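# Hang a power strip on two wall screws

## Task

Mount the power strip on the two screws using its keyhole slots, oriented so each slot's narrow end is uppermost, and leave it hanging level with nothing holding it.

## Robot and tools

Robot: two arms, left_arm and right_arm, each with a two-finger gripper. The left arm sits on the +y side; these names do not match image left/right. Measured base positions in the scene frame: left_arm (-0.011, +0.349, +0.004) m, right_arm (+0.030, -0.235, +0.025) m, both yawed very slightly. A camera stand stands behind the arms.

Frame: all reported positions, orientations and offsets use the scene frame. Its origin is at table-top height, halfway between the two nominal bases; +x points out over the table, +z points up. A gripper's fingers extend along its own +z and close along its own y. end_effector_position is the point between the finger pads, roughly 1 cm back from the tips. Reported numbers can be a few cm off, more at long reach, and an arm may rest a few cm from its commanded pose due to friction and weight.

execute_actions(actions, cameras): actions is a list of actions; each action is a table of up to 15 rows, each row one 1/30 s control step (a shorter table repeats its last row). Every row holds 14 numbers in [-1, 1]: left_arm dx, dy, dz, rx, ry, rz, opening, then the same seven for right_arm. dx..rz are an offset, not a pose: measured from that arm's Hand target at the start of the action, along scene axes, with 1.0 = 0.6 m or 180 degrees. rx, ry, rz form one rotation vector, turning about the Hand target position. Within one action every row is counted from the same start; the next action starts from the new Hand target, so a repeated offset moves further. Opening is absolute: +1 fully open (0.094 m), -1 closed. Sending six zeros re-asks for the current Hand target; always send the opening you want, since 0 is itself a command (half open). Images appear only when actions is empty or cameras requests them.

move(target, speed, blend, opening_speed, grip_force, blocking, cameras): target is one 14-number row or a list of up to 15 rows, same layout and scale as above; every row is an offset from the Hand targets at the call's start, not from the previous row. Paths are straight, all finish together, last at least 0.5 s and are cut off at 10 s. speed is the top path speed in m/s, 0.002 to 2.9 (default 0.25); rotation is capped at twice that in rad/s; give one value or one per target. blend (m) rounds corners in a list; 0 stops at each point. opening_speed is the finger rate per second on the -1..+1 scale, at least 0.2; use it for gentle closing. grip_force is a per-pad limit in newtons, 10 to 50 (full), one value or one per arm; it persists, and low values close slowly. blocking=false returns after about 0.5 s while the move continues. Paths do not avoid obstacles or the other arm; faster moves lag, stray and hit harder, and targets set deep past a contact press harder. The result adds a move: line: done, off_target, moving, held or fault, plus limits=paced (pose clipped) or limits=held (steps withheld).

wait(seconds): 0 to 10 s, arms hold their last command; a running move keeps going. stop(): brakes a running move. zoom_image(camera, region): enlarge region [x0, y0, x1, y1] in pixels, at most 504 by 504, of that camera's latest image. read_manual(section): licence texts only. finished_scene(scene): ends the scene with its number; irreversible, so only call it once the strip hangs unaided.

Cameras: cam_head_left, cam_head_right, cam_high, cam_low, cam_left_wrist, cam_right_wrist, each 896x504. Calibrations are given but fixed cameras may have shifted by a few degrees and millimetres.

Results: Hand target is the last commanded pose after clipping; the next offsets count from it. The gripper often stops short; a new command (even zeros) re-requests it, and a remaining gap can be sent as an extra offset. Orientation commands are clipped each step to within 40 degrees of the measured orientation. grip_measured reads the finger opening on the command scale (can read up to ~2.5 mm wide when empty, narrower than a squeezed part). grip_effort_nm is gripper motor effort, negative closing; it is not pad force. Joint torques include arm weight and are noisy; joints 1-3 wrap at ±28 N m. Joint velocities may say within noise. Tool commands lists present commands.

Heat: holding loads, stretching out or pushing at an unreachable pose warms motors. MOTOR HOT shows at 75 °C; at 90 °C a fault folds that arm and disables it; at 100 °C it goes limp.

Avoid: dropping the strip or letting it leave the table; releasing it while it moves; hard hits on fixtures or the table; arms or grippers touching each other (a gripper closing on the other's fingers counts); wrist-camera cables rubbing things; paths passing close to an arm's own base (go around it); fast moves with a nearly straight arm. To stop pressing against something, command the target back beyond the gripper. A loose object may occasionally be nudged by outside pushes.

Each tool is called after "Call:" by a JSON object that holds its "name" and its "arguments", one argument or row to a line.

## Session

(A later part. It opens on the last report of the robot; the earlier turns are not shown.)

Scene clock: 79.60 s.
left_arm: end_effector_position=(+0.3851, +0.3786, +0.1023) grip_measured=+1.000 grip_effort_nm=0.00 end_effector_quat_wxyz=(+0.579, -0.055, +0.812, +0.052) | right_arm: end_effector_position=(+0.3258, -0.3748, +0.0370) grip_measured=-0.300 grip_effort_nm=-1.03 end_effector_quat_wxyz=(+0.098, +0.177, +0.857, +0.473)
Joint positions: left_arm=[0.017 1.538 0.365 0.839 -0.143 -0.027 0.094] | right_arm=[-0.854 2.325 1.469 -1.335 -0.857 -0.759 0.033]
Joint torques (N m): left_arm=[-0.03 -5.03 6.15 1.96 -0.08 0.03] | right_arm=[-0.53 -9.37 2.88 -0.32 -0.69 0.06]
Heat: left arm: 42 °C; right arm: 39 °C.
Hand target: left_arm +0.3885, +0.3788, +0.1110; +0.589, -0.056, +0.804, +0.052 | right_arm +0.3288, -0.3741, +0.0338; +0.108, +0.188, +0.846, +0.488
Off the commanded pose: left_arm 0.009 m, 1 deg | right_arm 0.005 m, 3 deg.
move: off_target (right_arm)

Call:
{"name": "move", "arguments": {
  "target": [0,0,0,0,0,0,1, 0,0,0,0,0,0,0.1],
  "speed": 0.03,
  "opening_speed": 0.5,
  "cameras": ["cam_high","cam_right_wrist"]
}}

Call:
{"name": "zoom_image", "arguments": {
  "camera": "cam_high",
  "region": [330, 330, 530, 450]
}}

Scene clock: 82.13 s.
left_arm: end_effector_position=(+0.3851, +0.3786, +0.1023) grip_measured=+1.000 grip_effort_nm=0.00 end_effector_quat_wxyz=(+0.579, -0.055, +0.812, +0.052) | right_arm: end_effector_position=(+0.3287, -0.3751, +0.0384) grip_measured=+0.098 grip_effort_nm=0.08 end_effector_quat_wxyz=(+0.105, +0.180, +0.854, +0.477)
Joint positions: left_arm=[0.017 1.538 0.365 0.839 -0.143 -0.027 0.094] | right_arm=[-0.854 2.325 1.468 -1.33 -0.875 -0.755 0.052]
Joint torques (N m): left_arm=[-0.02 -5.01 6.15 1.96 -0.08 0.03] | right_arm=[-0.49 -9.46 3.03 -0.32 -0.57 -0.01]
Heat: left arm: 42 °C; right arm: 39 °C.
Hand target: left_arm +0.3885, +0.3788, +0.1110; +0.589, -0.056, +0.804, +0.052 | right_arm +0.3289, -0.3741, +0.0338; +0.108, +0.188, +0.846, +0.488
Off the commanded pose: left_arm 0.009 m, 1 deg | right_arm 0.005 m, 2 deg.
move: done
camera_calibration:
cam_right_wrist: T_world_to_cam=[[-0.183226, -0.468514, -0.864247, -0.077443], [-0.981561, 0.0384895, 0.187232, 0.366044], [-0.0544562, 0.882617, -0.466927, 0.456921], [0, 0, 0, 1]] pos_world=[0.369987, -0.453658, 0.077884]
Images, in order (width x height): cam_high 896x504, cam_right_wrist 896x504.

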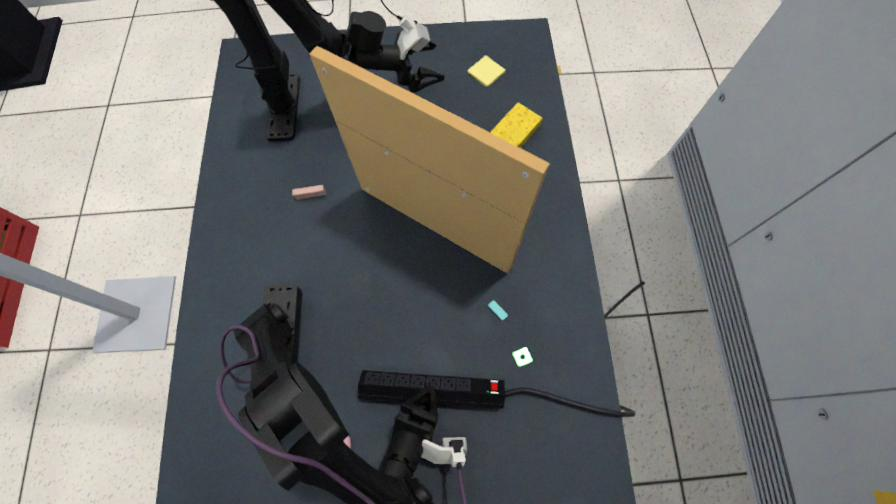

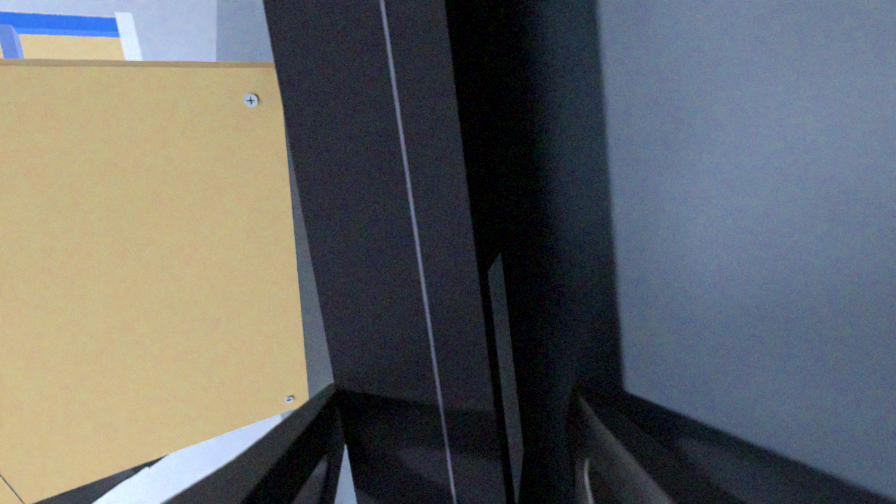

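Scaled by 2.520 from the camera's 896x504 image, which has a finer 1280x720 frame.

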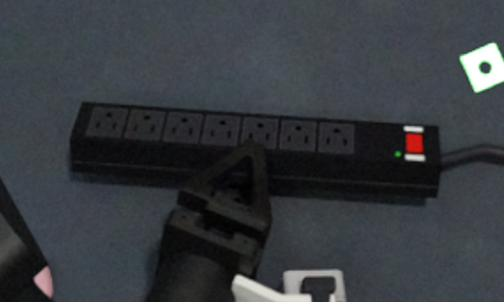

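Call:
{"name": "move", "arguments": {
  "target": [0,0,0,0,0,0,1, -0.0042,-0.009,0.0137,0.0906,-0.0423,0,0.1],
  "speed": 0.15,
  "cameras": ["cam_high","cam_right_wrist"]
}}

Call:
{"name": "zoom_image", "arguments": {
  "camera": "cam_high",
  "region": [330, 330, 530, 450]
}}

Scene clock: 86.57 s.
left_arm: end_effector_position=(+0.3851, +0.3786, +0.1023) grip_measured=+1.000 grip_effort_nm=0.00 end_effector_quat_wxyz=(+0.579, -0.055, +0.812, +0.052) | right_arm: end_effector_position=(+0.3278, -0.3820, +0.0455) grip_measured=+0.099 grip_effort_nm=0.08 end_effector_quat_wxyz=(+0.154, +0.182, +0.789, +0.566)
Joint positions: left_arm=[0.017 1.538 0.365 0.839 -0.143 -0.027 0.094] | right_arm=[-0.924 2.489 1.561 -1.569 -1.025 -1.04 0.052]
Joint torques (N m): left_arm=[-0.03 -5.03 6.15 1.97 -0.08 0.03] | right_arm=[-0.49 -9.57 1.94 -0.89 -0.49 -0.13]
Heat: left arm: 42 °C; right arm: 39 °C.
Hand target: left_arm +0.3885, +0.3788, +0.1110; +0.589, -0.056, +0.804, +0.052 | right_arm +0.3263, -0.3794, +0.0420; +0.136, +0.169, +0.759, +0.614
Off the commanded pose: left_arm 0.009 m, 1 deg | right_arm 0.005 m, 7 deg.
joint sent to its limit (right arm) — joint 4 (wrist pitch), lower limit. The joint targets are off in orientation, not in position.
move: off_target (right_arm)
camera_calibration:
cam_right_wrist: T_world_to_cam=[[-0.0869858, -0.280539, -0.955893, -0.0302741], [-0.995199, 0.0676829, 0.0706988, 0.384984], [0.0448638, 0.957453, -0.285079, 0.454068], [0, 0, 0, 1]] pos_world=[0.360131, -0.469299, 0.0732887]
Images, in order (width x height): cam_high 896x504, cam_right_wrist 896x504.

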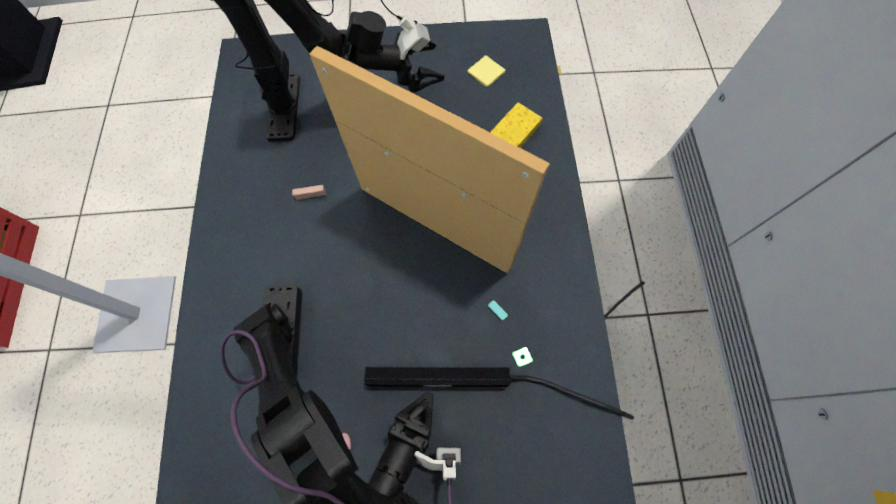

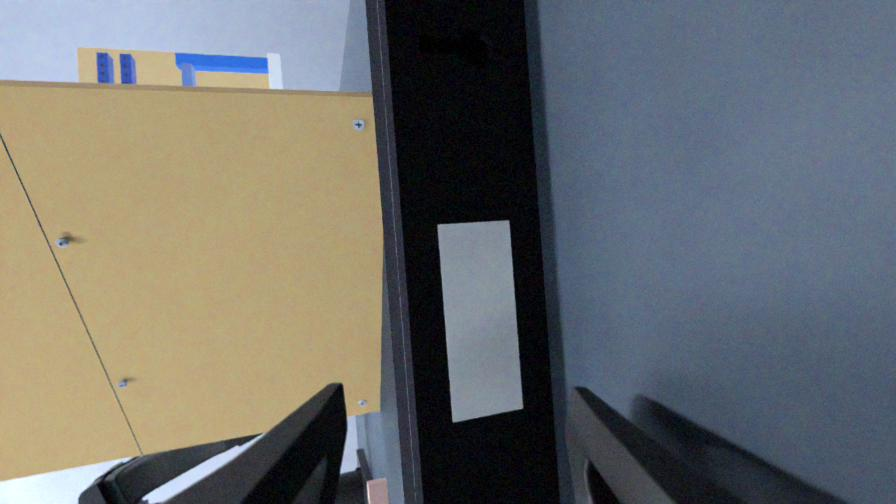

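Scaled by 2.520 from the camera's 896x504 image, which has a finer 1280x720 frame.

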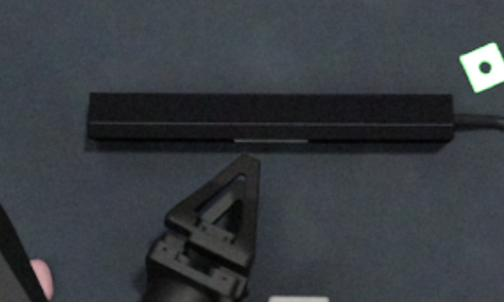

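Call:
{"name": "move", "arguments": {
  "target": [
    [0,0,0,0,0,0,1, 0.0145,0.094,0.13,-0.4218,0.1075,0.1004,1],
    [0,0,0,0,0,0,1, 0.0145,0.094,-0.006,-0.4218,0.1075,0.1004,1]
  ],
  "speed": [0.4,0.2],
  "blend": [0.01,0],
  "cameras": ["cam_right_wrist","cam_high"]
}}

Scene clock: 99.40 s.
left_arm: end_effector_position=(+0.3851, +0.3786, +0.1023) grip_measured=+1.000 grip_effort_nm=0.00 end_effector_quat_wxyz=(+0.579, -0.055, +0.812, +0.052) | right_arm: end_effector_position=(+0.3339, -0.3210, +0.0428) grip_measured=+0.999 grip_effort_nm=0.08 end_effector_quat_wxyz=(+0.000, +0.028, +1.000, +0.003)
Joint positions: left_arm=[0.017 1.538 0.365 0.839 -0.143 -0.027 0.094] | right_arm=[-0.262 1.829 1.157 -0.902 -0.006 -0.225 0.094]
Joint torques (N m): left_arm=[-0.03 -5.03 6.15 1.96 -0.09 0.03] | right_arm=[-0.21 -7.21 4.51 0.73 0.01 0.08]
Heat: left arm: 42 °C; right arm: 38 °C.
Hand target: left_arm +0.3885, +0.3788, +0.1110; +0.589, -0.056, +0.804, +0.052 | right_arm +0.3350, -0.3231, +0.0384; +0.000, +0.032, +1.000, +0.000
Off the commanded pose: left_arm 0.009 m, 1 deg | right_arm 0.005 m, 1 deg.
move: done
camera_calibration:
cam_right_wrist: T_world_to_cam=[[-0.0404191, -0.998704, -0.0309258, -0.300863], [-0.910347, 0.0240497, 0.413146, 0.330119], [-0.411867, 0.0448522, -0.91014, 0.280848], [0, 0, 0, 1]] pos_world=[0.404034, -0.321009, 0.109919]
Images, in order (width x height): cam_high 896x504, cam_right_wrist 896x504.

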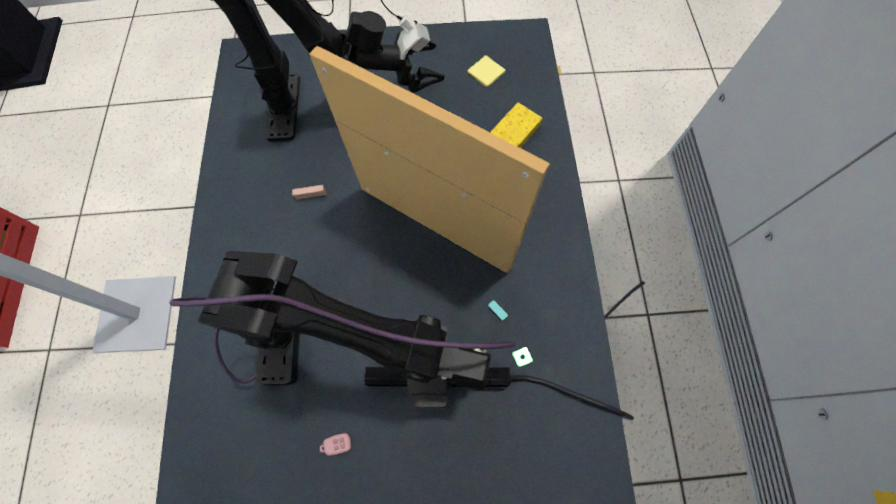

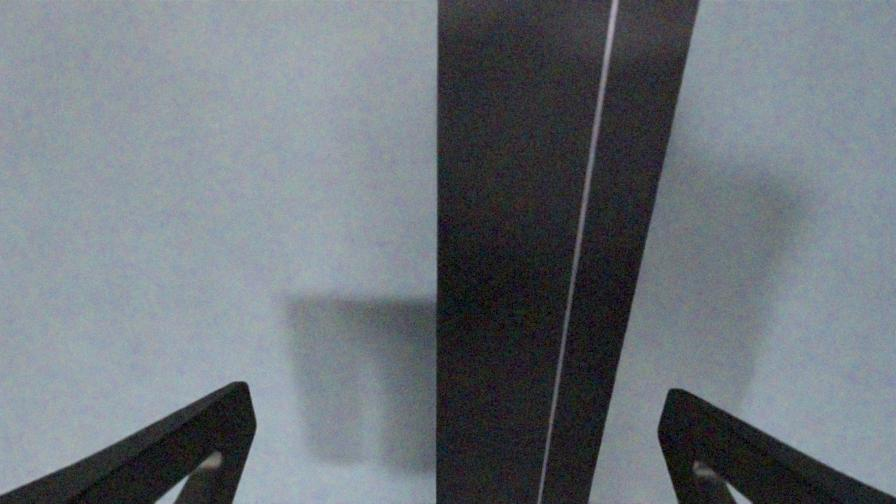

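Call:
{"name": "move", "arguments": {
  "target": [
    [0,0,0,0,0,0,1, -0.0013,-0.0203,-0.0092,0,0,0,1],
    [0,0,0,0,0,0,1, -0.0013,-0.0203,-0.0092,0,0,0,-0.5]
  ],
  "speed": 0.15,
  "opening_speed": 1.5
}}

Scene clock: 102.20 s.
left_arm: end_effector_position=(+0.3851, +0.3786, +0.1023) grip_measured=+1.000 grip_effort_nm=0.01 end_effector_quat_wxyz=(+0.579, -0.055, +0.812, +0.052) | right_arm: end_effector_position=(+0.3336, -0.3334, +0.0387) grip_measured=-0.303 grip_effort_nm=-1.03 end_effector_quat_wxyz=(+0.002, +0.033, +0.999, +0.002)
Joint positions: left_arm=[0.017 1.538 0.365 0.839 -0.143 -0.027 0.094] | right_arm=[-0.298 1.842 1.157 -0.883 -0.004 -0.253 0.033]
Joint torques (N m): left_arm=[-0.03 -5.03 6.15 1.96 -0.08 0.03] | right_arm=[-0.34 -7.19 4.71 0.7 0.07 -0.03]
Heat: left arm: 42 °C; right arm: 38 °C.
Hand target: left_arm +0.3885, +0.3788, +0.1110; +0.589, -0.056, +0.804, +0.052 | right_arm +0.3343, -0.3353, +0.0329; +0.000, +0.032, +1.000, +0.000
Off the commanded pose: left_arm 0.009 m, 1 deg | right_arm 0.006 m, 0 deg.
move: done

Call:
{"name": "move", "arguments": {
  "target": [
    [0,0,0,0,0,0,1, 0.0095,0.2255,0.1285,0.3752,-0.1133,-0.1277,-0.5],
    [0,0,0,0,0,0,1, 0.0095,0.2255,0.0285,0.3752,-0.1133,-0.1277,-0.5]
  ],
  "speed": [0.4,0.15],
  "blend": [0.01,0],
  "cameras": ["cam_high","cam_right_wrist"]
}}

Scene clock: 108.33 s.
left_arm: end_effector_position=(+0.3851, +0.3786, +0.1023) grip_measured=+1.000 grip_effort_nm=0.00 end_effector_quat_wxyz=(+0.579, -0.055, +0.812, +0.052) | right_arm: end_effector_position=(+0.3381, -0.2054, +0.0407) grip_measured=-0.303 grip_effort_nm=-1.03 end_effector_quat_wxyz=(+0.139, +0.225, +0.805, +0.532)
Joint positions: left_arm=[0.017 1.538 0.365 0.839 -0.143 -0.027 0.094] | right_arm=[-0.451 1.9 0.665 -0.206 -1.16 0.159 0.033]
Joint torques (N m): left_arm=[-0.03 -5.03 6.15 1.96 -0.08 0.03] | right_arm=[0.24 -7.24 2.67 0.94 -1.05 0.01]
Heat: left arm: 42 °C; right arm: 37 °C.
Hand target: left_arm +0.3885, +0.3788, +0.1110; +0.589, -0.056, +0.804, +0.052 | right_arm +0.3400, -0.2000, +0.0500; +0.148, +0.212, +0.791, +0.554
Off the commanded pose: left_arm 0.009 m, 1 deg | right_arm 0.011 m, 3 deg.
move: off_target (right_arm)
camera_calibration:
cam_right_wrist: T_world_to_cam=[[-0.189176, -0.322648, -0.927421, 0.0403478], [-0.979538, 0.128068, 0.155253, 0.387338], [0.0686811, 0.937815, -0.340274, 0.273256], [0, 0, 0, 1]] pos_world=[0.368277, -0.292851, 0.0702661]
Images, in order (width x height): cam_high 896x504, cam_right_wrist 896x504.

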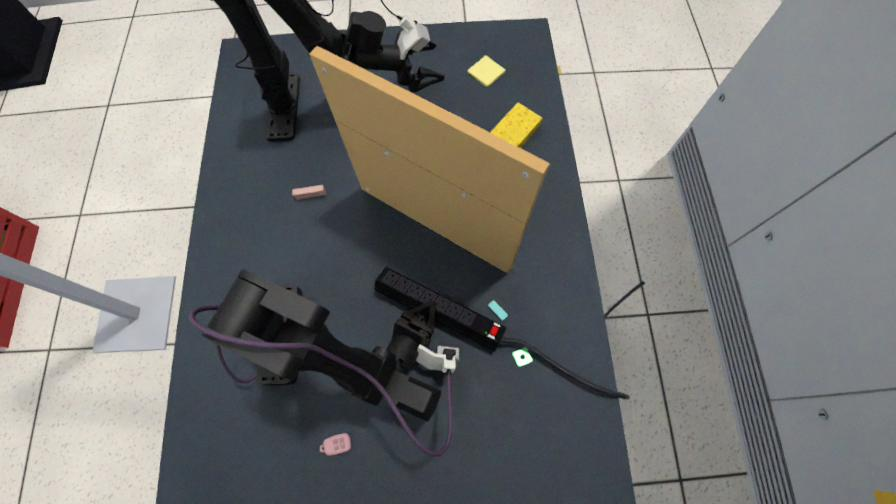

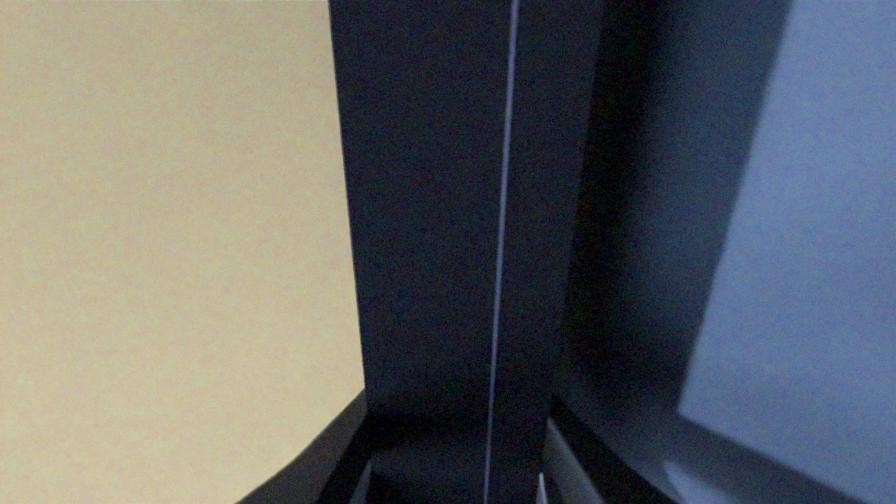

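Call:
{"name": "move", "arguments": {
  "target": [0,0,0,0,0,0,1, 0,0,-0.0183,0.0192,-0.0111,0,-0.5],
  "speed": 0.03
}}

Scene clock: 111.43 s.
left_arm: end_effector_position=(+0.3851, +0.3786, +0.1023) grip_measured=+1.000 grip_effort_nm=0.00 end_effector_quat_wxyz=(+0.579, -0.055, +0.812, +0.052) | right_arm: end_effector_position=(+0.3398, -0.2021, +0.0325) grip_measured=-0.303 grip_effort_nm=-1.03 end_effector_quat_wxyz=(+0.147, +0.215, +0.788, +0.559)
Joint positions: left_arm=[0.017 1.538 0.365 0.839 -0.143 -0.027 0.094] | right_arm=[-0.454 1.982 0.653 -0.103 -1.228 0.157 0.033]
Joint torques (N m): left_arm=[-0.02 -5.03 6.15 1.96 -0.08 0.03] | right_arm=[-0.54 -6.39 2.06 0.95 -1.02 -0.09]
Heat: left arm: 42 °C; right arm: 37 °C.
Hand target: left_arm +0.3885, +0.3788, +0.1110; +0.589, -0.056, +0.804, +0.052 | right_arm +0.3399, -0.1999, +0.0390; +0.155, +0.206, +0.772, +0.581
Off the commanded pose: left_arm 0.009 m, 1 deg | right_arm 0.007 m, 3 deg.
move: off_target (right_arm)

Call:
{"name": "move", "arguments": {
  "target": [0,0,0,0,0,0,1, 0,0,0.0033,0,0,0,-0.05],
  "speed": 0.03,
  "opening_speed": 0.5,
  "cameras": ["cam_high","cam_right_wrist"]
}}

Call:
{"name": "zoom_image", "arguments": {
  "camera": "cam_high",
  "region": [360, 250, 560, 370]
}}

Scene clock: 113.63 s.
left_arm: end_effector_position=(+0.3851, +0.3786, +0.1023) grip_measured=+1.000 grip_effort_nm=0.00 end_effector_quat_wxyz=(+0.579, -0.055, +0.812, +0.052) | right_arm: end_effector_position=(+0.3400, -0.2000, +0.0383) grip_measured=-0.052 grip_effort_nm=0.08 end_effector_quat_wxyz=(+0.148, +0.212, +0.778, +0.573)
Joint positions: left_arm=[0.017 1.538 0.365 0.839 -0.143 -0.027 0.094] | right_arm=[-0.454 1.982 0.653 -0.103 -1.262 0.159 0.045]
Joint torques (N m): left_arm=[-0.03 -5.01 6.13 1.96 -0.08 0.03] | right_arm=[-0.55 -7.04 2.14 0.95 -0.75 -0.06]
Heat: left arm: 42 °C; right arm: 37 °C.
Hand target: left_arm +0.3885, +0.3788, +0.1110; +0.589, -0.056, +0.804, +0.052 | right_arm +0.3399, -0.1999, +0.0410; +0.155, +0.206, +0.772, +0.581
Off the commanded pose: left_arm 0.009 m, 1 deg | right_arm 0.003 m, 2 deg.
move: done
camera_calibration:
cam_right_wrist: T_world_to_cam=[[-0.135168, -0.242567, -0.960672, 0.0391134], [-0.987983, 0.106347, 0.112158, 0.389019], [0.074959, 0.964288, -0.254027, 0.267177], [0, 0, 0, 1]] pos_world=[0.369604, -0.289519, 0.0618135]
Images, in order (width x height): cam_high 896x504, cam_right_wrist 896x504.

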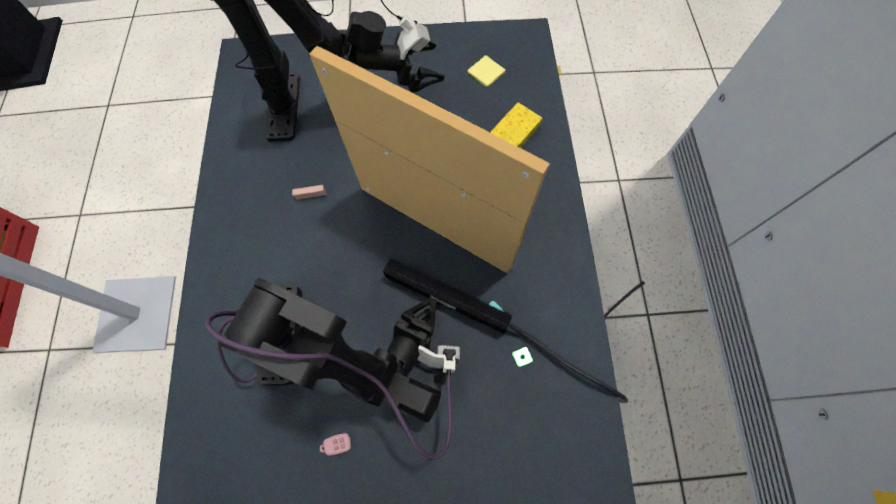

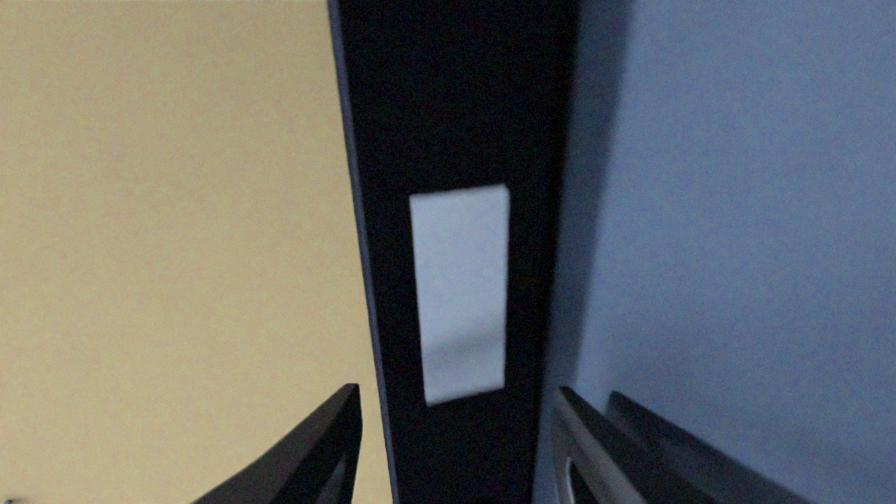

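Scaled by 2.520 from the camera's 896x504 image, which has a finer 1280x720 frame.

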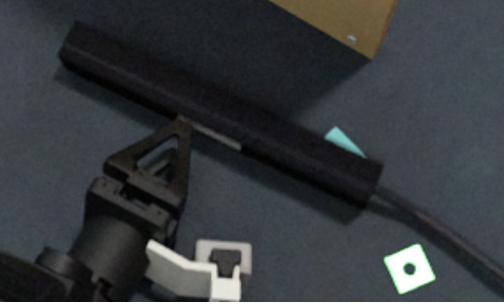

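Call:
{"name": "move", "arguments": {
  "target": [0,0,0,0,0,0,1, -0.0415,-0.0752,0.115,-0.18,0.098,0.007,-0.05],
  "speed": 0.35
}}

Scene clock: 139.00 s.
left_arm: end_effector_position=(+0.3851, +0.3786, +0.1023) grip_measured=+1.000 grip_effort_nm=0.00 end_effector_quat_wxyz=(+0.579, -0.055, +0.812, +0.052) | right_arm: end_effector_position=(+0.3094, -0.2442, +0.0998) grip_measured=-0.052 grip_effort_nm=0.08 end_effector_quat_wxyz=(+0.068, +0.243, +0.917, +0.309)
Joint positions: left_arm=[0.017 1.538 0.365 0.839 -0.143 -0.027 0.094] | right_arm=[-0.413 1.557 0.938 -0.92 -0.643 0.095 0.045]
Joint torques (N m): left_arm=[-0.03 -5.03 6.15 1.96 -0.08 0.03] | right_arm=[0.46 -6.89 7.58 0.43 -0.38 -0.03]
Heat: left arm: 42 °C; right arm: 37 °C.
Hand target: left_arm +0.3885, +0.3788, +0.1110; +0.589, -0.056, +0.804, +0.052 | right_arm +0.3150, -0.2451, +0.1099; +0.082, +0.232, +0.919, +0.307
Off the commanded pose: left_arm 0.009 m, 1 deg | right_arm 0.012 m, 2 deg.
move: off_target (right_arm)

Call:
{"name": "move", "arguments": {
  "target": [
    [0,0,0,0,0,0,1, 0.116,0.1948,-0.0165,-0.1811,0.0981,0.0072,-1],
    [0,0,0,0,0,0,1, 0.1122,0.1875,-0.1033,-0.1811,0.0981,0.0072,-1]
  ],
  "speed": [0.35,0.15],
  "blend": [0.01,0],
  "cameras": ["cam_right_wrist","cam_high"]
}}

Scene clock: 142.50 s.
left_arm: end_effector_position=(+0.3851, +0.3786, +0.1023) grip_measured=+1.000 grip_effort_nm=0.00 end_effector_quat_wxyz=(+0.579, -0.055, +0.812, +0.052) | right_arm: end_effector_position=(+0.3807, -0.1438, +0.0741) grip_measured=-0.987 grip_effort_nm=-0.67 end_effector_quat_wxyz=(+0.009, +0.247, +0.969, +0.013)
Joint positions: left_arm=[0.017 1.538 0.365 0.839 -0.143 -0.027 0.094] | right_arm=[0.266 1.927 1.421 -1.036 -0.014 0.746 0.001]
Joint torques (N m): left_arm=[-0.03 -5.03 6.15 1.96 -0.08 0.03] | right_arm=[3.19 -4.25 4.15 1.06 0.11 0.05]
Heat: left arm: 42 °C; right arm: 37 °C.
Hand target: left_arm +0.3885, +0.3788, +0.1110; +0.589, -0.056, +0.804, +0.052 | right_arm +0.3823, -0.1325, +0.0480; +0.000, +0.234, +0.972, +0.000
Off the commanded pose: left_arm 0.009 m, 1 deg | right_arm 0.028 m, 2 deg.
move: off_target (right_arm)
camera_calibration:
cam_right_wrist: T_world_to_cam=[[-0.464138, -0.884161, -0.0532444, 0.0584727], [-0.820878, 0.406777, 0.400863, 0.377444], [-0.332769, 0.229763, -0.914589, 0.317458], [0, 0, 0, 1]] pos_world=[0.442615, -0.174776, 0.142154]
Images, in order (width x height): cam_high 896x504, cam_right_wrist 896x504.

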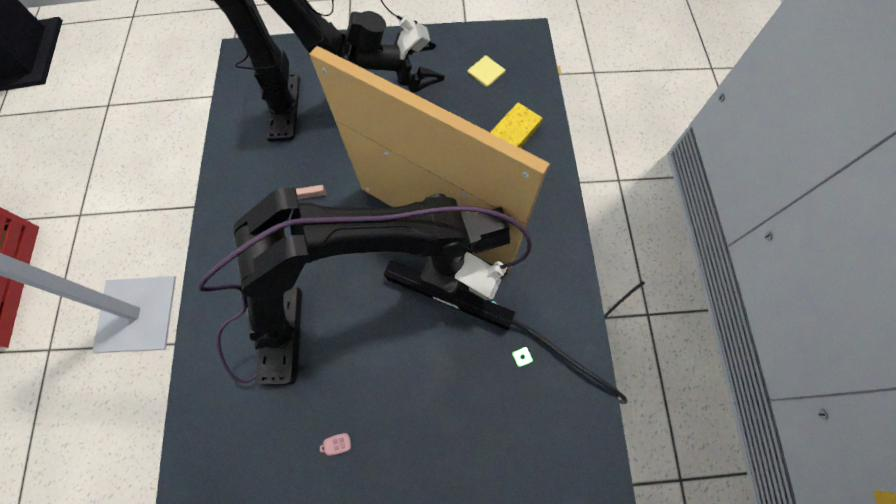

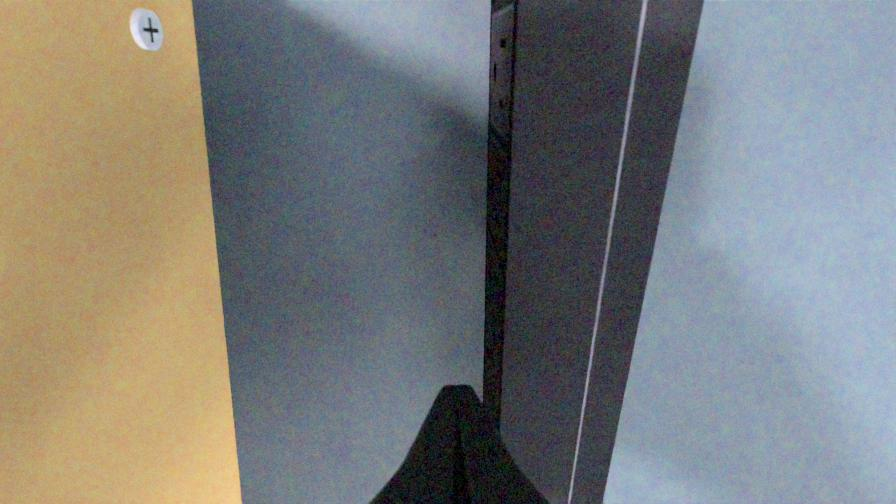

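Call:
{"name": "execute_actions", "arguments": {
  "actions": [],
  "cameras": ["cam_head_left","cam_head_right"]
}}

Call:
{"name": "zoom_image", "arguments": {
  "camera": "cam_head_left",
  "region": [380, 200, 560, 340]
}}

Call:
{"name": "zoom_image", "arguments": {
  "camera": "cam_head_right",
  "region": [400, 200, 580, 340]
}}

Scene clock: 145.30 s.
left_arm: end_effector_position=(+0.3851, +0.3786, +0.1023) grip_measured=+1.000 grip_effort_nm=0.00 end_effector_quat_wxyz=(+0.579, -0.055, +0.812, +0.052) | right_arm: end_effector_position=(+0.3807, -0.1438, +0.0741) grip_measured=-0.987 grip_effort_nm=-0.67 end_effector_quat_wxyz=(+0.009, +0.247, +0.969, +0.013)
Joint positions: left_arm=[0.017 1.538 0.365 0.839 -0.143 -0.027 0.094] | right_arm=[0.266 1.927 1.421 -1.036 -0.013 0.746 0.001]
Joint velocities: within noise
Joint torques (N m): left_arm=[-0.02 -5.01 6.13 1.96 -0.08 0.03] | right_arm=[3.26 -4.16 4.12 1.05 0.06 0.09]
Motor temperatures (°C): left_arm=[26 30 42 38 27 27 26] | right_arm=[28 31 37 34 27 25 24]
Heat: left arm: 42 °C; right arm: 37 °C.
Hand target: left_arm +0.3885, +0.3788, +0.1110; +0.589, -0.056, +0.804, +0.052 | right_arm +0.3823, -0.1325, +0.0480; +0.000, +0.234, +0.972, +0.000
Tool commands: left_gripper/opening=+1.0 right_gripper/opening=-1.0
Off the commanded pose: left_arm 0.009 m, 1 deg | right_arm 0.028 m, 2 deg.
Images, in order (width x height): cam_head_left 896x504, cam_head_right 896x504.

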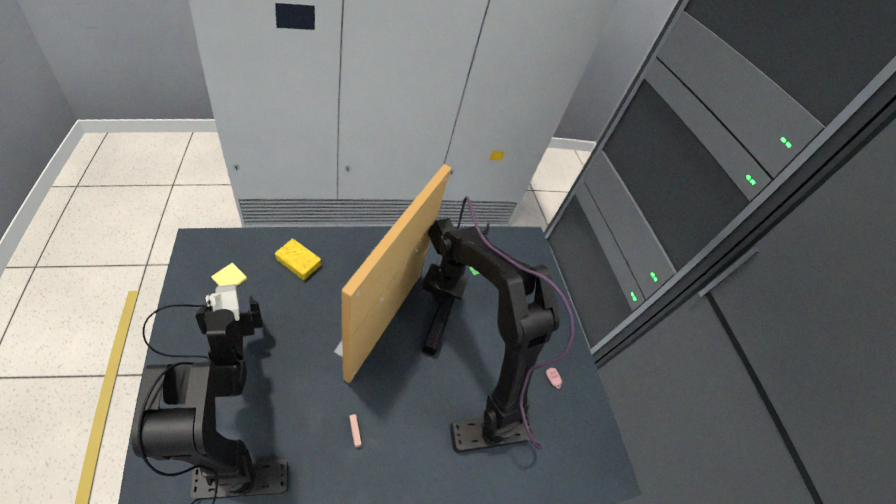

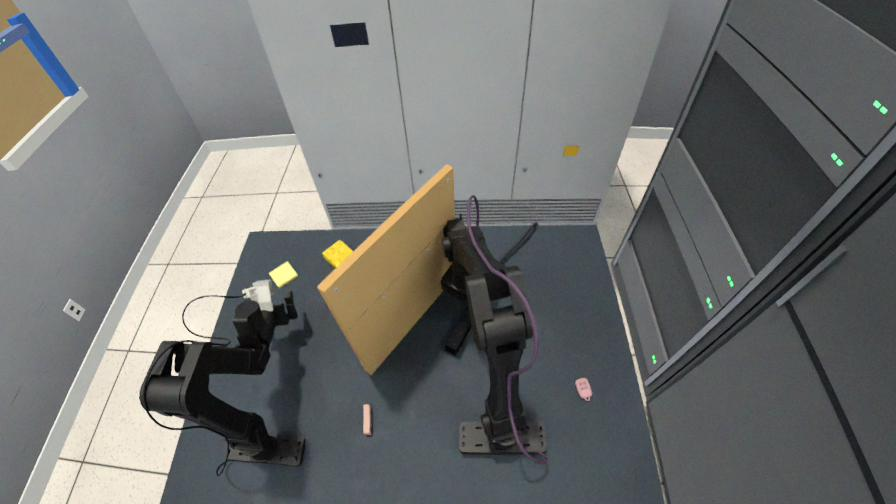

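Scaled by 2.800 from the camera's 896x504 image, which has a finer 1280x720 frame.

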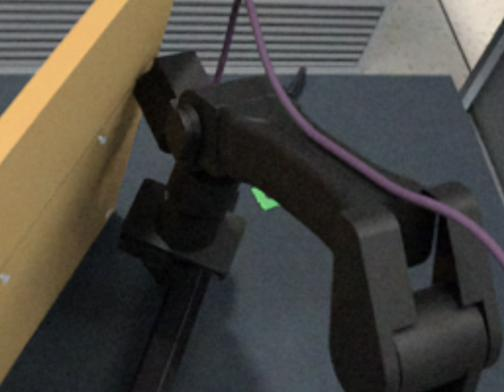

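Scaled by 2.800 from the camera's 896x504 image, which has a finer 1280x720 frame.

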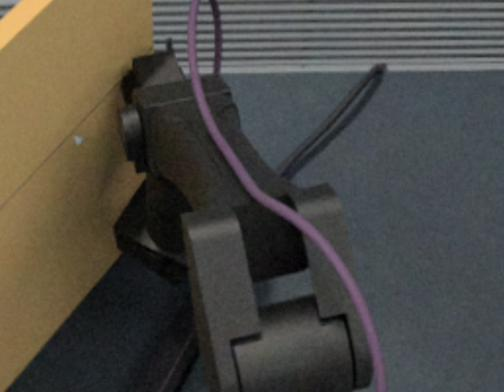

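Call:
{"name": "move", "arguments": {
  "target": [0,0,0,0,0,0,1, -0.025,-0.0493,0.0867,0,0,0,1],
  "speed": 0.25,
  "cameras": ["cam_right_wrist"]
}}

Scene clock: 161.13 s.
left_arm: end_effector_position=(+0.3851, +0.3786, +0.1023) grip_measured=+1.000 grip_effort_nm=0.00 end_effector_quat_wxyz=(+0.579, -0.055, +0.812, +0.052) | right_arm: end_effector_position=(+0.3613, -0.1610, +0.0822) grip_measured=+0.998 grip_effort_nm=0.08 end_effector_quat_wxyz=(-0.022, +0.236, +0.972, -0.005)
Joint positions: left_arm=[0.017 1.538 0.365 0.839 -0.143 -0.027 0.094] | right_arm=[0.232 1.903 1.42 -1.133 -0.011 0.688 0.094]
Joint torques (N m): left_arm=[-0.02 -5.03 6.15 1.97 -0.08 0.03] | right_arm=[-0.24 -12.46 7.23 0.38 0.05 -0.01]
Heat: left arm: 42 °C; right arm: 37 °C.
Hand target: left_arm +0.3885, +0.3788, +0.1110; +0.589, -0.056, +0.804, +0.052 | right_arm +0.3674, -0.1622, +0.1001; +0.000, +0.234, +0.972, +0.000
Off the commanded pose: left_arm 0.009 m, 1 deg | right_arm 0.019 m, 3 deg.
move: off_target (right_arm)
camera_calibration:
cam_right_wrist: T_world_to_cam=[[-0.444386, -0.895824, -0.00453122, 0.021636], [-0.800879, 0.39501, 0.450067, 0.352097], [-0.401391, 0.203632, -0.892983, 0.341221], [0, 0, 0, 1]] pos_world=[0.428565, -0.189183, 0.146335]
Images, in order (width x height): cam_right_wrist 896x504.

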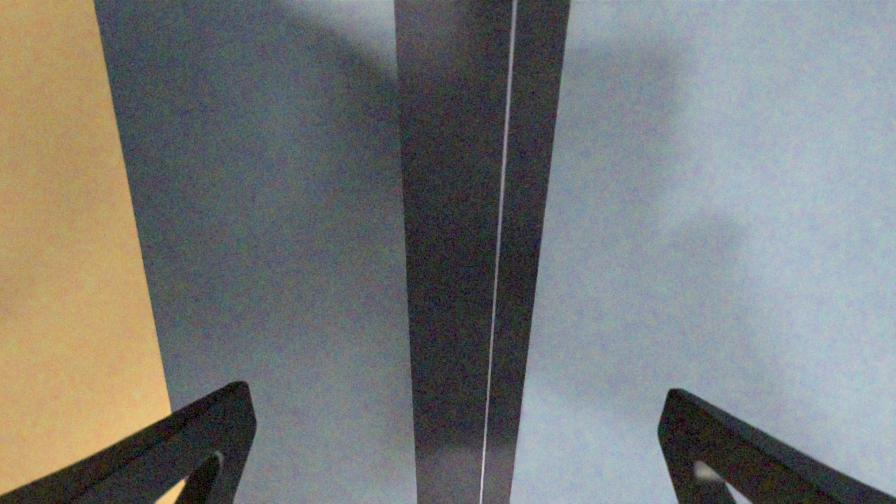

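Call:
{"name": "move", "arguments": {
  "target": [0,0,0,0,0,0,1, -0.002,-0.0039,-0.106,0,0,0,1],
  "speed": 0.2,
  "cameras": ["cam_right_wrist"]
}}

Scene clock: 163.40 s.
left_arm: end_effector_position=(+0.3851, +0.3786, +0.1023) grip_measured=+1.000 grip_effort_nm=0.00 end_effector_quat_wxyz=(+0.579, -0.055, +0.812, +0.052) | right_arm: end_effector_position=(+0.3648, -0.1602, +0.0428) grip_measured=+0.998 grip_effort_nm=0.08 end_effector_quat_wxyz=(+0.000, +0.233, +0.973, +0.006)
Joint positions: left_arm=[0.017 1.538 0.365 0.839 -0.143 -0.027 0.094] | right_arm=[0.232 1.918 1.277 -0.926 -0.011 0.682 0.094]
Joint torques (N m): left_arm=[-0.03 -5.03 6.15 1.96 -0.08 0.03] | right_arm=[-0.73 -8.14 4.56 0.72 0.08 -0.01]
Heat: left arm: 42 °C; right arm: 37 °C.
Hand target: left_arm +0.3885, +0.3788, +0.1110; +0.589, -0.056, +0.804, +0.052 | right_arm +0.3660, -0.1646, +0.0364; +0.000, +0.234, +0.972, +0.000
Off the commanded pose: left_arm 0.009 m, 1 deg | right_arm 0.008 m, 1 deg.
move: done
camera_calibration:
cam_right_wrist: T_world_to_cam=[[-0.437887, -0.898342, -0.0351598, 0.022211], [-0.824096, 0.38545, 0.415083, 0.380691], [-0.359335, 0.210735, -0.909104, 0.293778], [0, 0, 0, 1]] pos_world=[0.429017, -0.188694, 0.109837]
Images, in order (width x height): cam_right_wrist 896x504.

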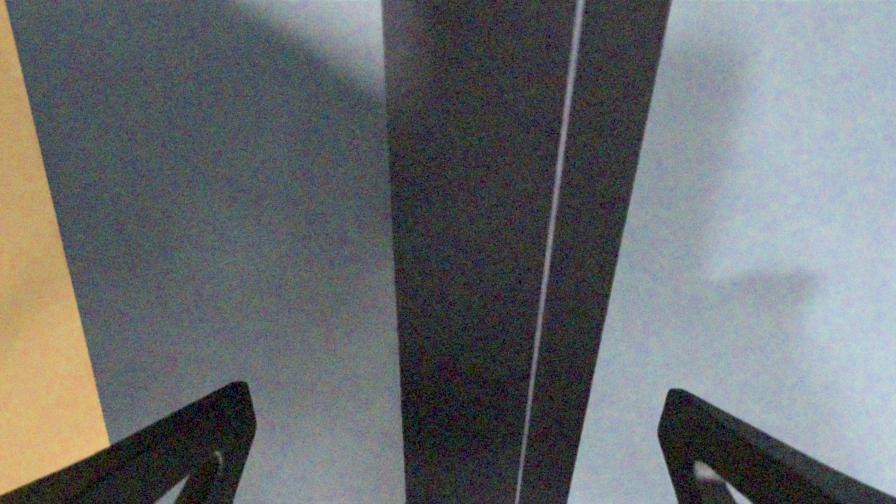

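Call:
{"name": "move", "arguments": {
  "target": [
    [0,0,0,0,0,0,1, -0.0045,-0.0088,-0.0083,0,0,0,1],
    [0,0,0,0,0,0,1, -0.0045,-0.0088,-0.0083,0,0,0,-0.5]
  ],
  "speed": 0.15,
  "opening_speed": 1.5
}}

Scene clock: 166.40 s.
left_arm: end_effector_position=(+0.3851, +0.3786, +0.1023) grip_measured=+1.000 grip_effort_nm=0.00 end_effector_quat_wxyz=(+0.579, -0.055, +0.812, +0.052) | right_arm: end_effector_position=(+0.3636, -0.1664, +0.0369) grip_measured=-0.295 grip_effort_nm=-1.03 end_effector_quat_wxyz=(+0.000, +0.233, +0.972, +0.006)
Joint positions: left_arm=[0.017 1.538 0.365 0.839 -0.143 -0.027 0.094] | right_arm=[0.215 1.918 1.252 -0.899 -0.01 0.666 0.033]
Joint torques (N m): left_arm=[-0.02 -5.01 6.13 1.96 -0.08 0.03] | right_arm=[-0.32 -8.49 4.27 0.7 0.06 -0.05]
Heat: left arm: 42 °C; right arm: 37 °C.
Hand target: left_arm +0.3885, +0.3788, +0.1110; +0.589, -0.056, +0.804, +0.052 | right_arm +0.3635, -0.1698, +0.0314; +0.000, +0.234, +0.972, +0.000
Off the commanded pose: left_arm 0.009 m, 1 deg | right_arm 0.007 m, 1 deg.
move: done

Call:
{"name": "move", "arguments": {
  "target": [-0.2992,-0.0497,0.1483,0.1247,0.3968,-0.2528,-1, -0.0808,0.0913,0.1143,0.3564,-0.1816,0,-0.5],
  "speed": 0.4,
  "cameras": ["cam_high","cam_head_left","cam_left_wrist"]
}}

Scene clock: 178.70 s.
left_arm: end_effector_position=(+0.2060, +0.3497, +0.1912) grip_measured=-0.994 grip_effort_nm=-0.31 end_effector_quat_wxyz=(+0.006, +0.374, +0.927, +0.000) | right_arm: end_effector_position=(+0.3183, -0.1231, +0.0885) grip_measured=-0.295 grip_effort_nm=-1.03 end_effector_quat_wxyz=(+0.132, +0.223, +0.795, +0.549)
Joint positions: left_arm=[0.011 1.38 1.38 -1.56 0.005 0.767 0] | right_arm=[-0.151 1.532 0.378 0.289 -1.074 0.806 0.033]
Joint torques (N m): left_arm=[-0.66 -3.92 8.54 0.23 -0.09 0.16] | right_arm=[0.9 -5.05 3.79 1.72 -0.97 -0.09]
Heat: left arm: 43 °C; right arm: 37 °C.
Hand target: left_arm +0.2090, +0.3490, +0.2000; +0.000, +0.383, +0.924, +0.000 | right_arm +0.3149, -0.1150, +0.1000; +0.137, +0.189, +0.787, +0.572
Off the commanded pose: left_arm 0.009 m, 1 deg | right_arm 0.014 m, 5 deg.
joint sent to its limit (left arm) — joint 4 (wrist pitch), lower limit. The joint targets still meet the commanded pose.
move: off_target (right_arm)
camera_calibration:
cam_left_wrist: T_world_to_cam=[[-0.691299, -0.722532, -0.00729754, 0.395951], [-0.663038, 0.630297, 0.403864, -0.123115], [-0.287205, 0.284029, -0.91479, 0.22215], [0, 0, 0, 1]] pos_world=[0.255893, 0.300589, 0.255832]
Images, in order (width x height): cam_head_left 896x504, cam_high 896x504, cam_left_wrist 896x504.

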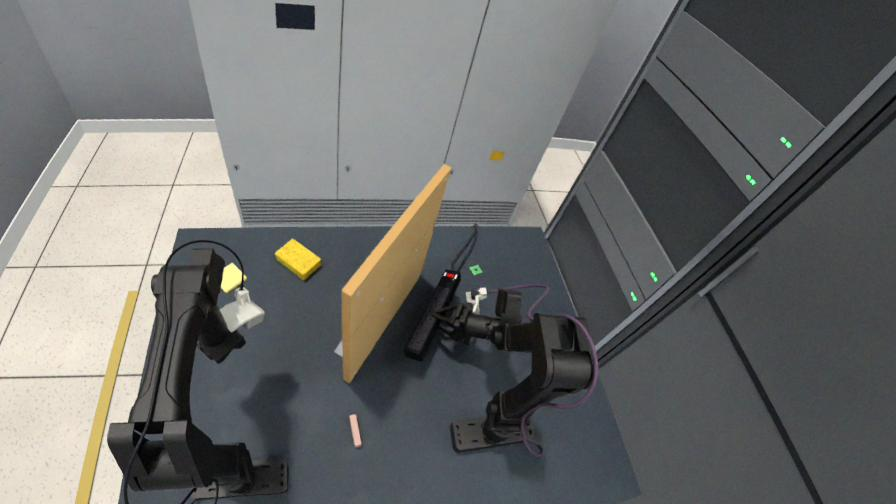

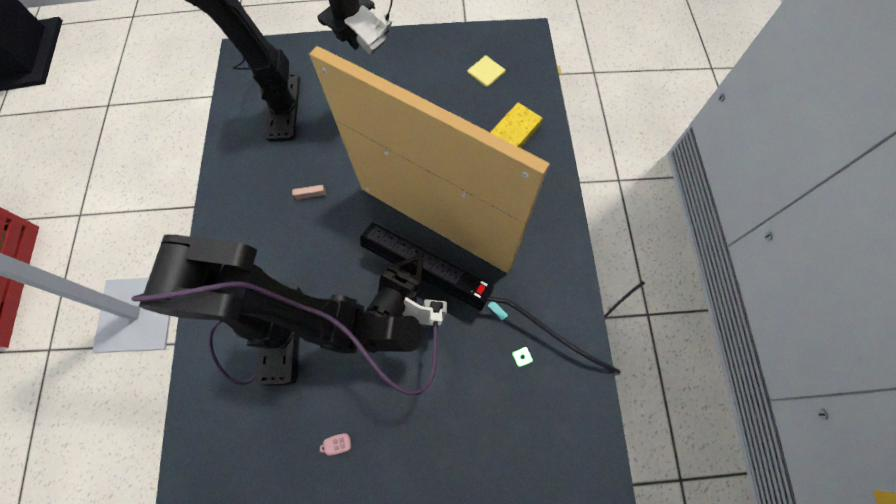

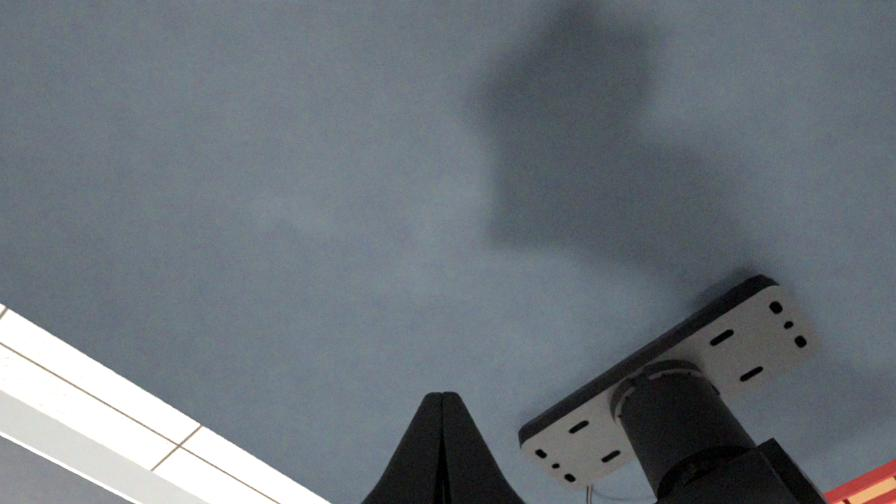

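Call:
{"name": "move", "arguments": {
  "target": [
    [-0.1095,-0.3063,0,0,0,-0.5278,-1, 0,0,-0.0333,0.0099,-0.005,0,-0.5],
    [-0.1983,-0.4983,0,0,0,-0.5833,-1, 0,0,-0.0667,0.0198,-0.0101,0,-0.5],
    [0.015,-0.68,-0.1,0,0,-0.5833,-1, 0,0,-0.0917,0.0198,-0.0101,0,-0.5]
  ],
  "speed": [0.45,0.35,0.3],
  "blend": [0.03,0.03,0],
  "cameras": ["cam_high","cam_head_left","cam_left_wrist"]
}}

Scene clock: 185.33 s.
left_arm: end_effector_position=(+0.2082, +0.1509, +0.2027) grip_measured=-0.994 grip_effort_nm=-0.31 end_effector_quat_wxyz=(-0.001, +0.934, +0.358, +0.013) | right_arm: end_effector_position=(+0.3183, -0.1182, +0.0394) grip_measured=-0.295 grip_effort_nm=-1.03 end_effector_quat_wxyz=(+0.142, +0.203, +0.773, +0.584)
Joint positions: left_arm=[-0.743 1.688 1.723 -1.596 -0.024 1.656 0] | right_arm=[-0.155 1.968 0.297 0.928 -1.148 0.892 0.033]
Joint torques (N m): left_arm=[25.31 17.7 21.57 2.3 0.48 -1.21] | right_arm=[-0.13 -5 1.35 1.89 -0.75 0.03]
Heat: left arm: 46 °C; right arm: 36 °C.
Hand target: left_arm +0.2181, -0.0591, +0.1401; +0.000, +0.966, +0.259, +0.000 | right_arm +0.3149, -0.1150, +0.0450; +0.144, +0.184, +0.766, +0.599
Off the commanded pose: left_arm 0.219 m, 12 deg | right_arm 0.007 m, 3 deg.
joint read past its limit (left arm) — joint 4 (wrist pitch), lower limit.
move: off_target (left_arm, right_arm)
camera_calibration:
cam_left_wrist: T_world_to_cam=[[-0.670939, 0.741436, -0.0106915, 0.0295084], [0.663984, 0.607145, 0.436464, -0.280396], [0.330101, 0.285741, -0.899658, 0.157882], [0, 0, 0, 1]] pos_world=[0.15386, 0.103249, 0.264738]
Images, in order (width x height): cam_head_left 896x504, cam_high 896x504, cam_left_wrist 896x504.

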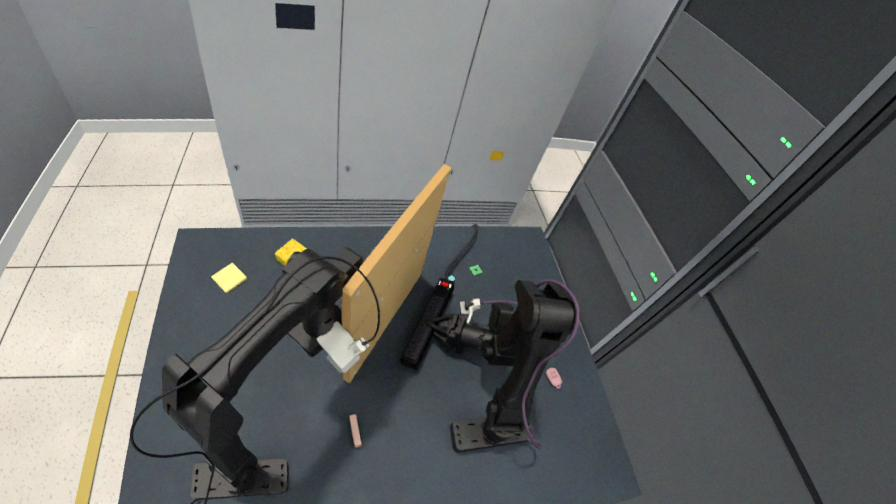

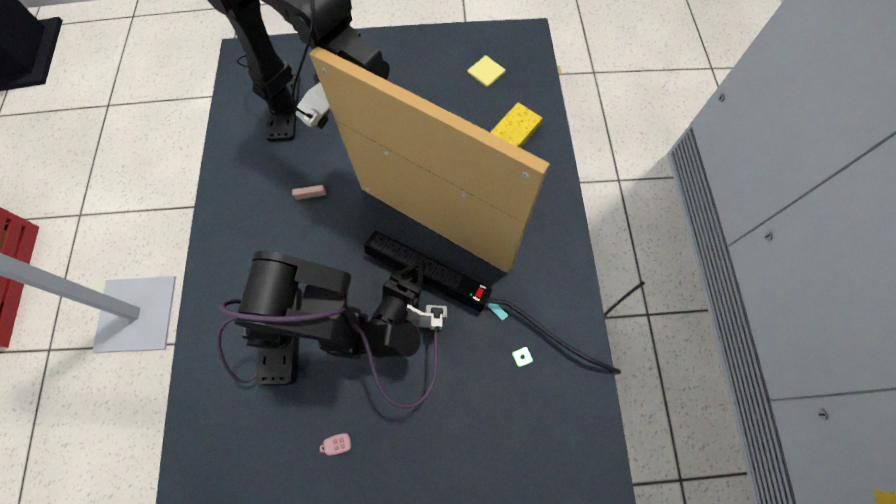

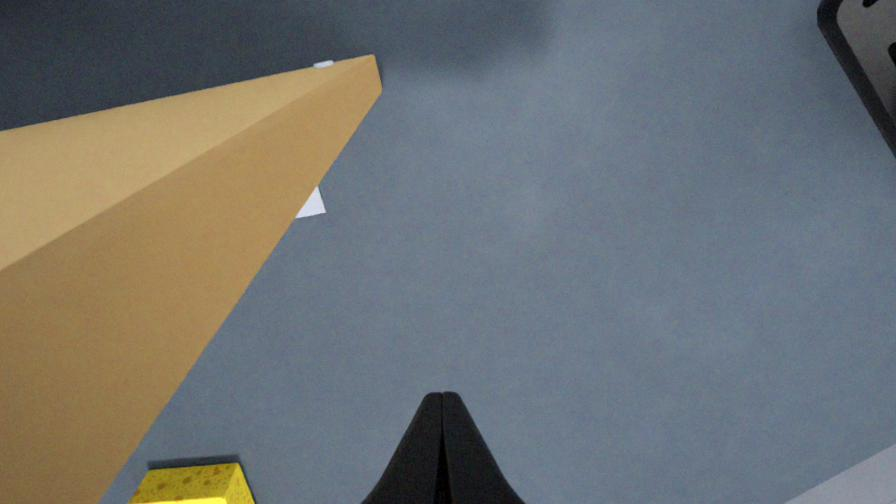

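Call:
{"name": "move", "arguments": {
  "target": [-0.1133,0.49,0.133,0,0,0,-1, 0,0,0,0,0,0,-0.5],
  "speed": 0.5
}}

Scene clock: 188.43 s.
left_arm: end_effector_position=(+0.1525, +0.2342, +0.2229) grip_measured=-0.994 grip_effort_nm=-0.31 end_effector_quat_wxyz=(+0.064, +0.961, +0.262, +0.059) | right_arm: end_effector_position=(+0.3189, -0.1183, +0.0402) grip_measured=-0.295 grip_effort_nm=-1.03 end_effector_quat_wxyz=(+0.143, +0.202, +0.773, +0.585)
Joint positions: left_arm=[-0.617 1.205 1.375 -1.566 -0.011 1.983 0] | right_arm=[-0.155 1.968 0.297 0.935 -1.148 0.896 0.033]
Joint torques (N m): left_arm=[0.54 -2.06 5.12 0.59 0.09 0.17] | right_arm=[-0.27 -5.08 1.05 1.9 -0.73 0.01]
Motor temperatures (°C): left_arm=[34 33 48 38 27 27 26] | right_arm=[28 30 36 34 27 25 25]
Heat: left arm: 48 °C; right arm: 36 °C.
Hand target: left_arm +0.1501, +0.2350, +0.2198; +0.000, +0.966, +0.259, +0.000 | right_arm +0.3149, -0.1150, +0.0450; +0.144, +0.184, +0.766, +0.599
Off the commanded pose: left_arm 0.004 m, 10 deg | right_arm 0.007 m, 3 deg.
joint sent to its limit (left arm) — joint 4 (wrist pitch), lower limit. The joint targets are off in orientation, not in position.
move: off_target (left_arm, right_arm)


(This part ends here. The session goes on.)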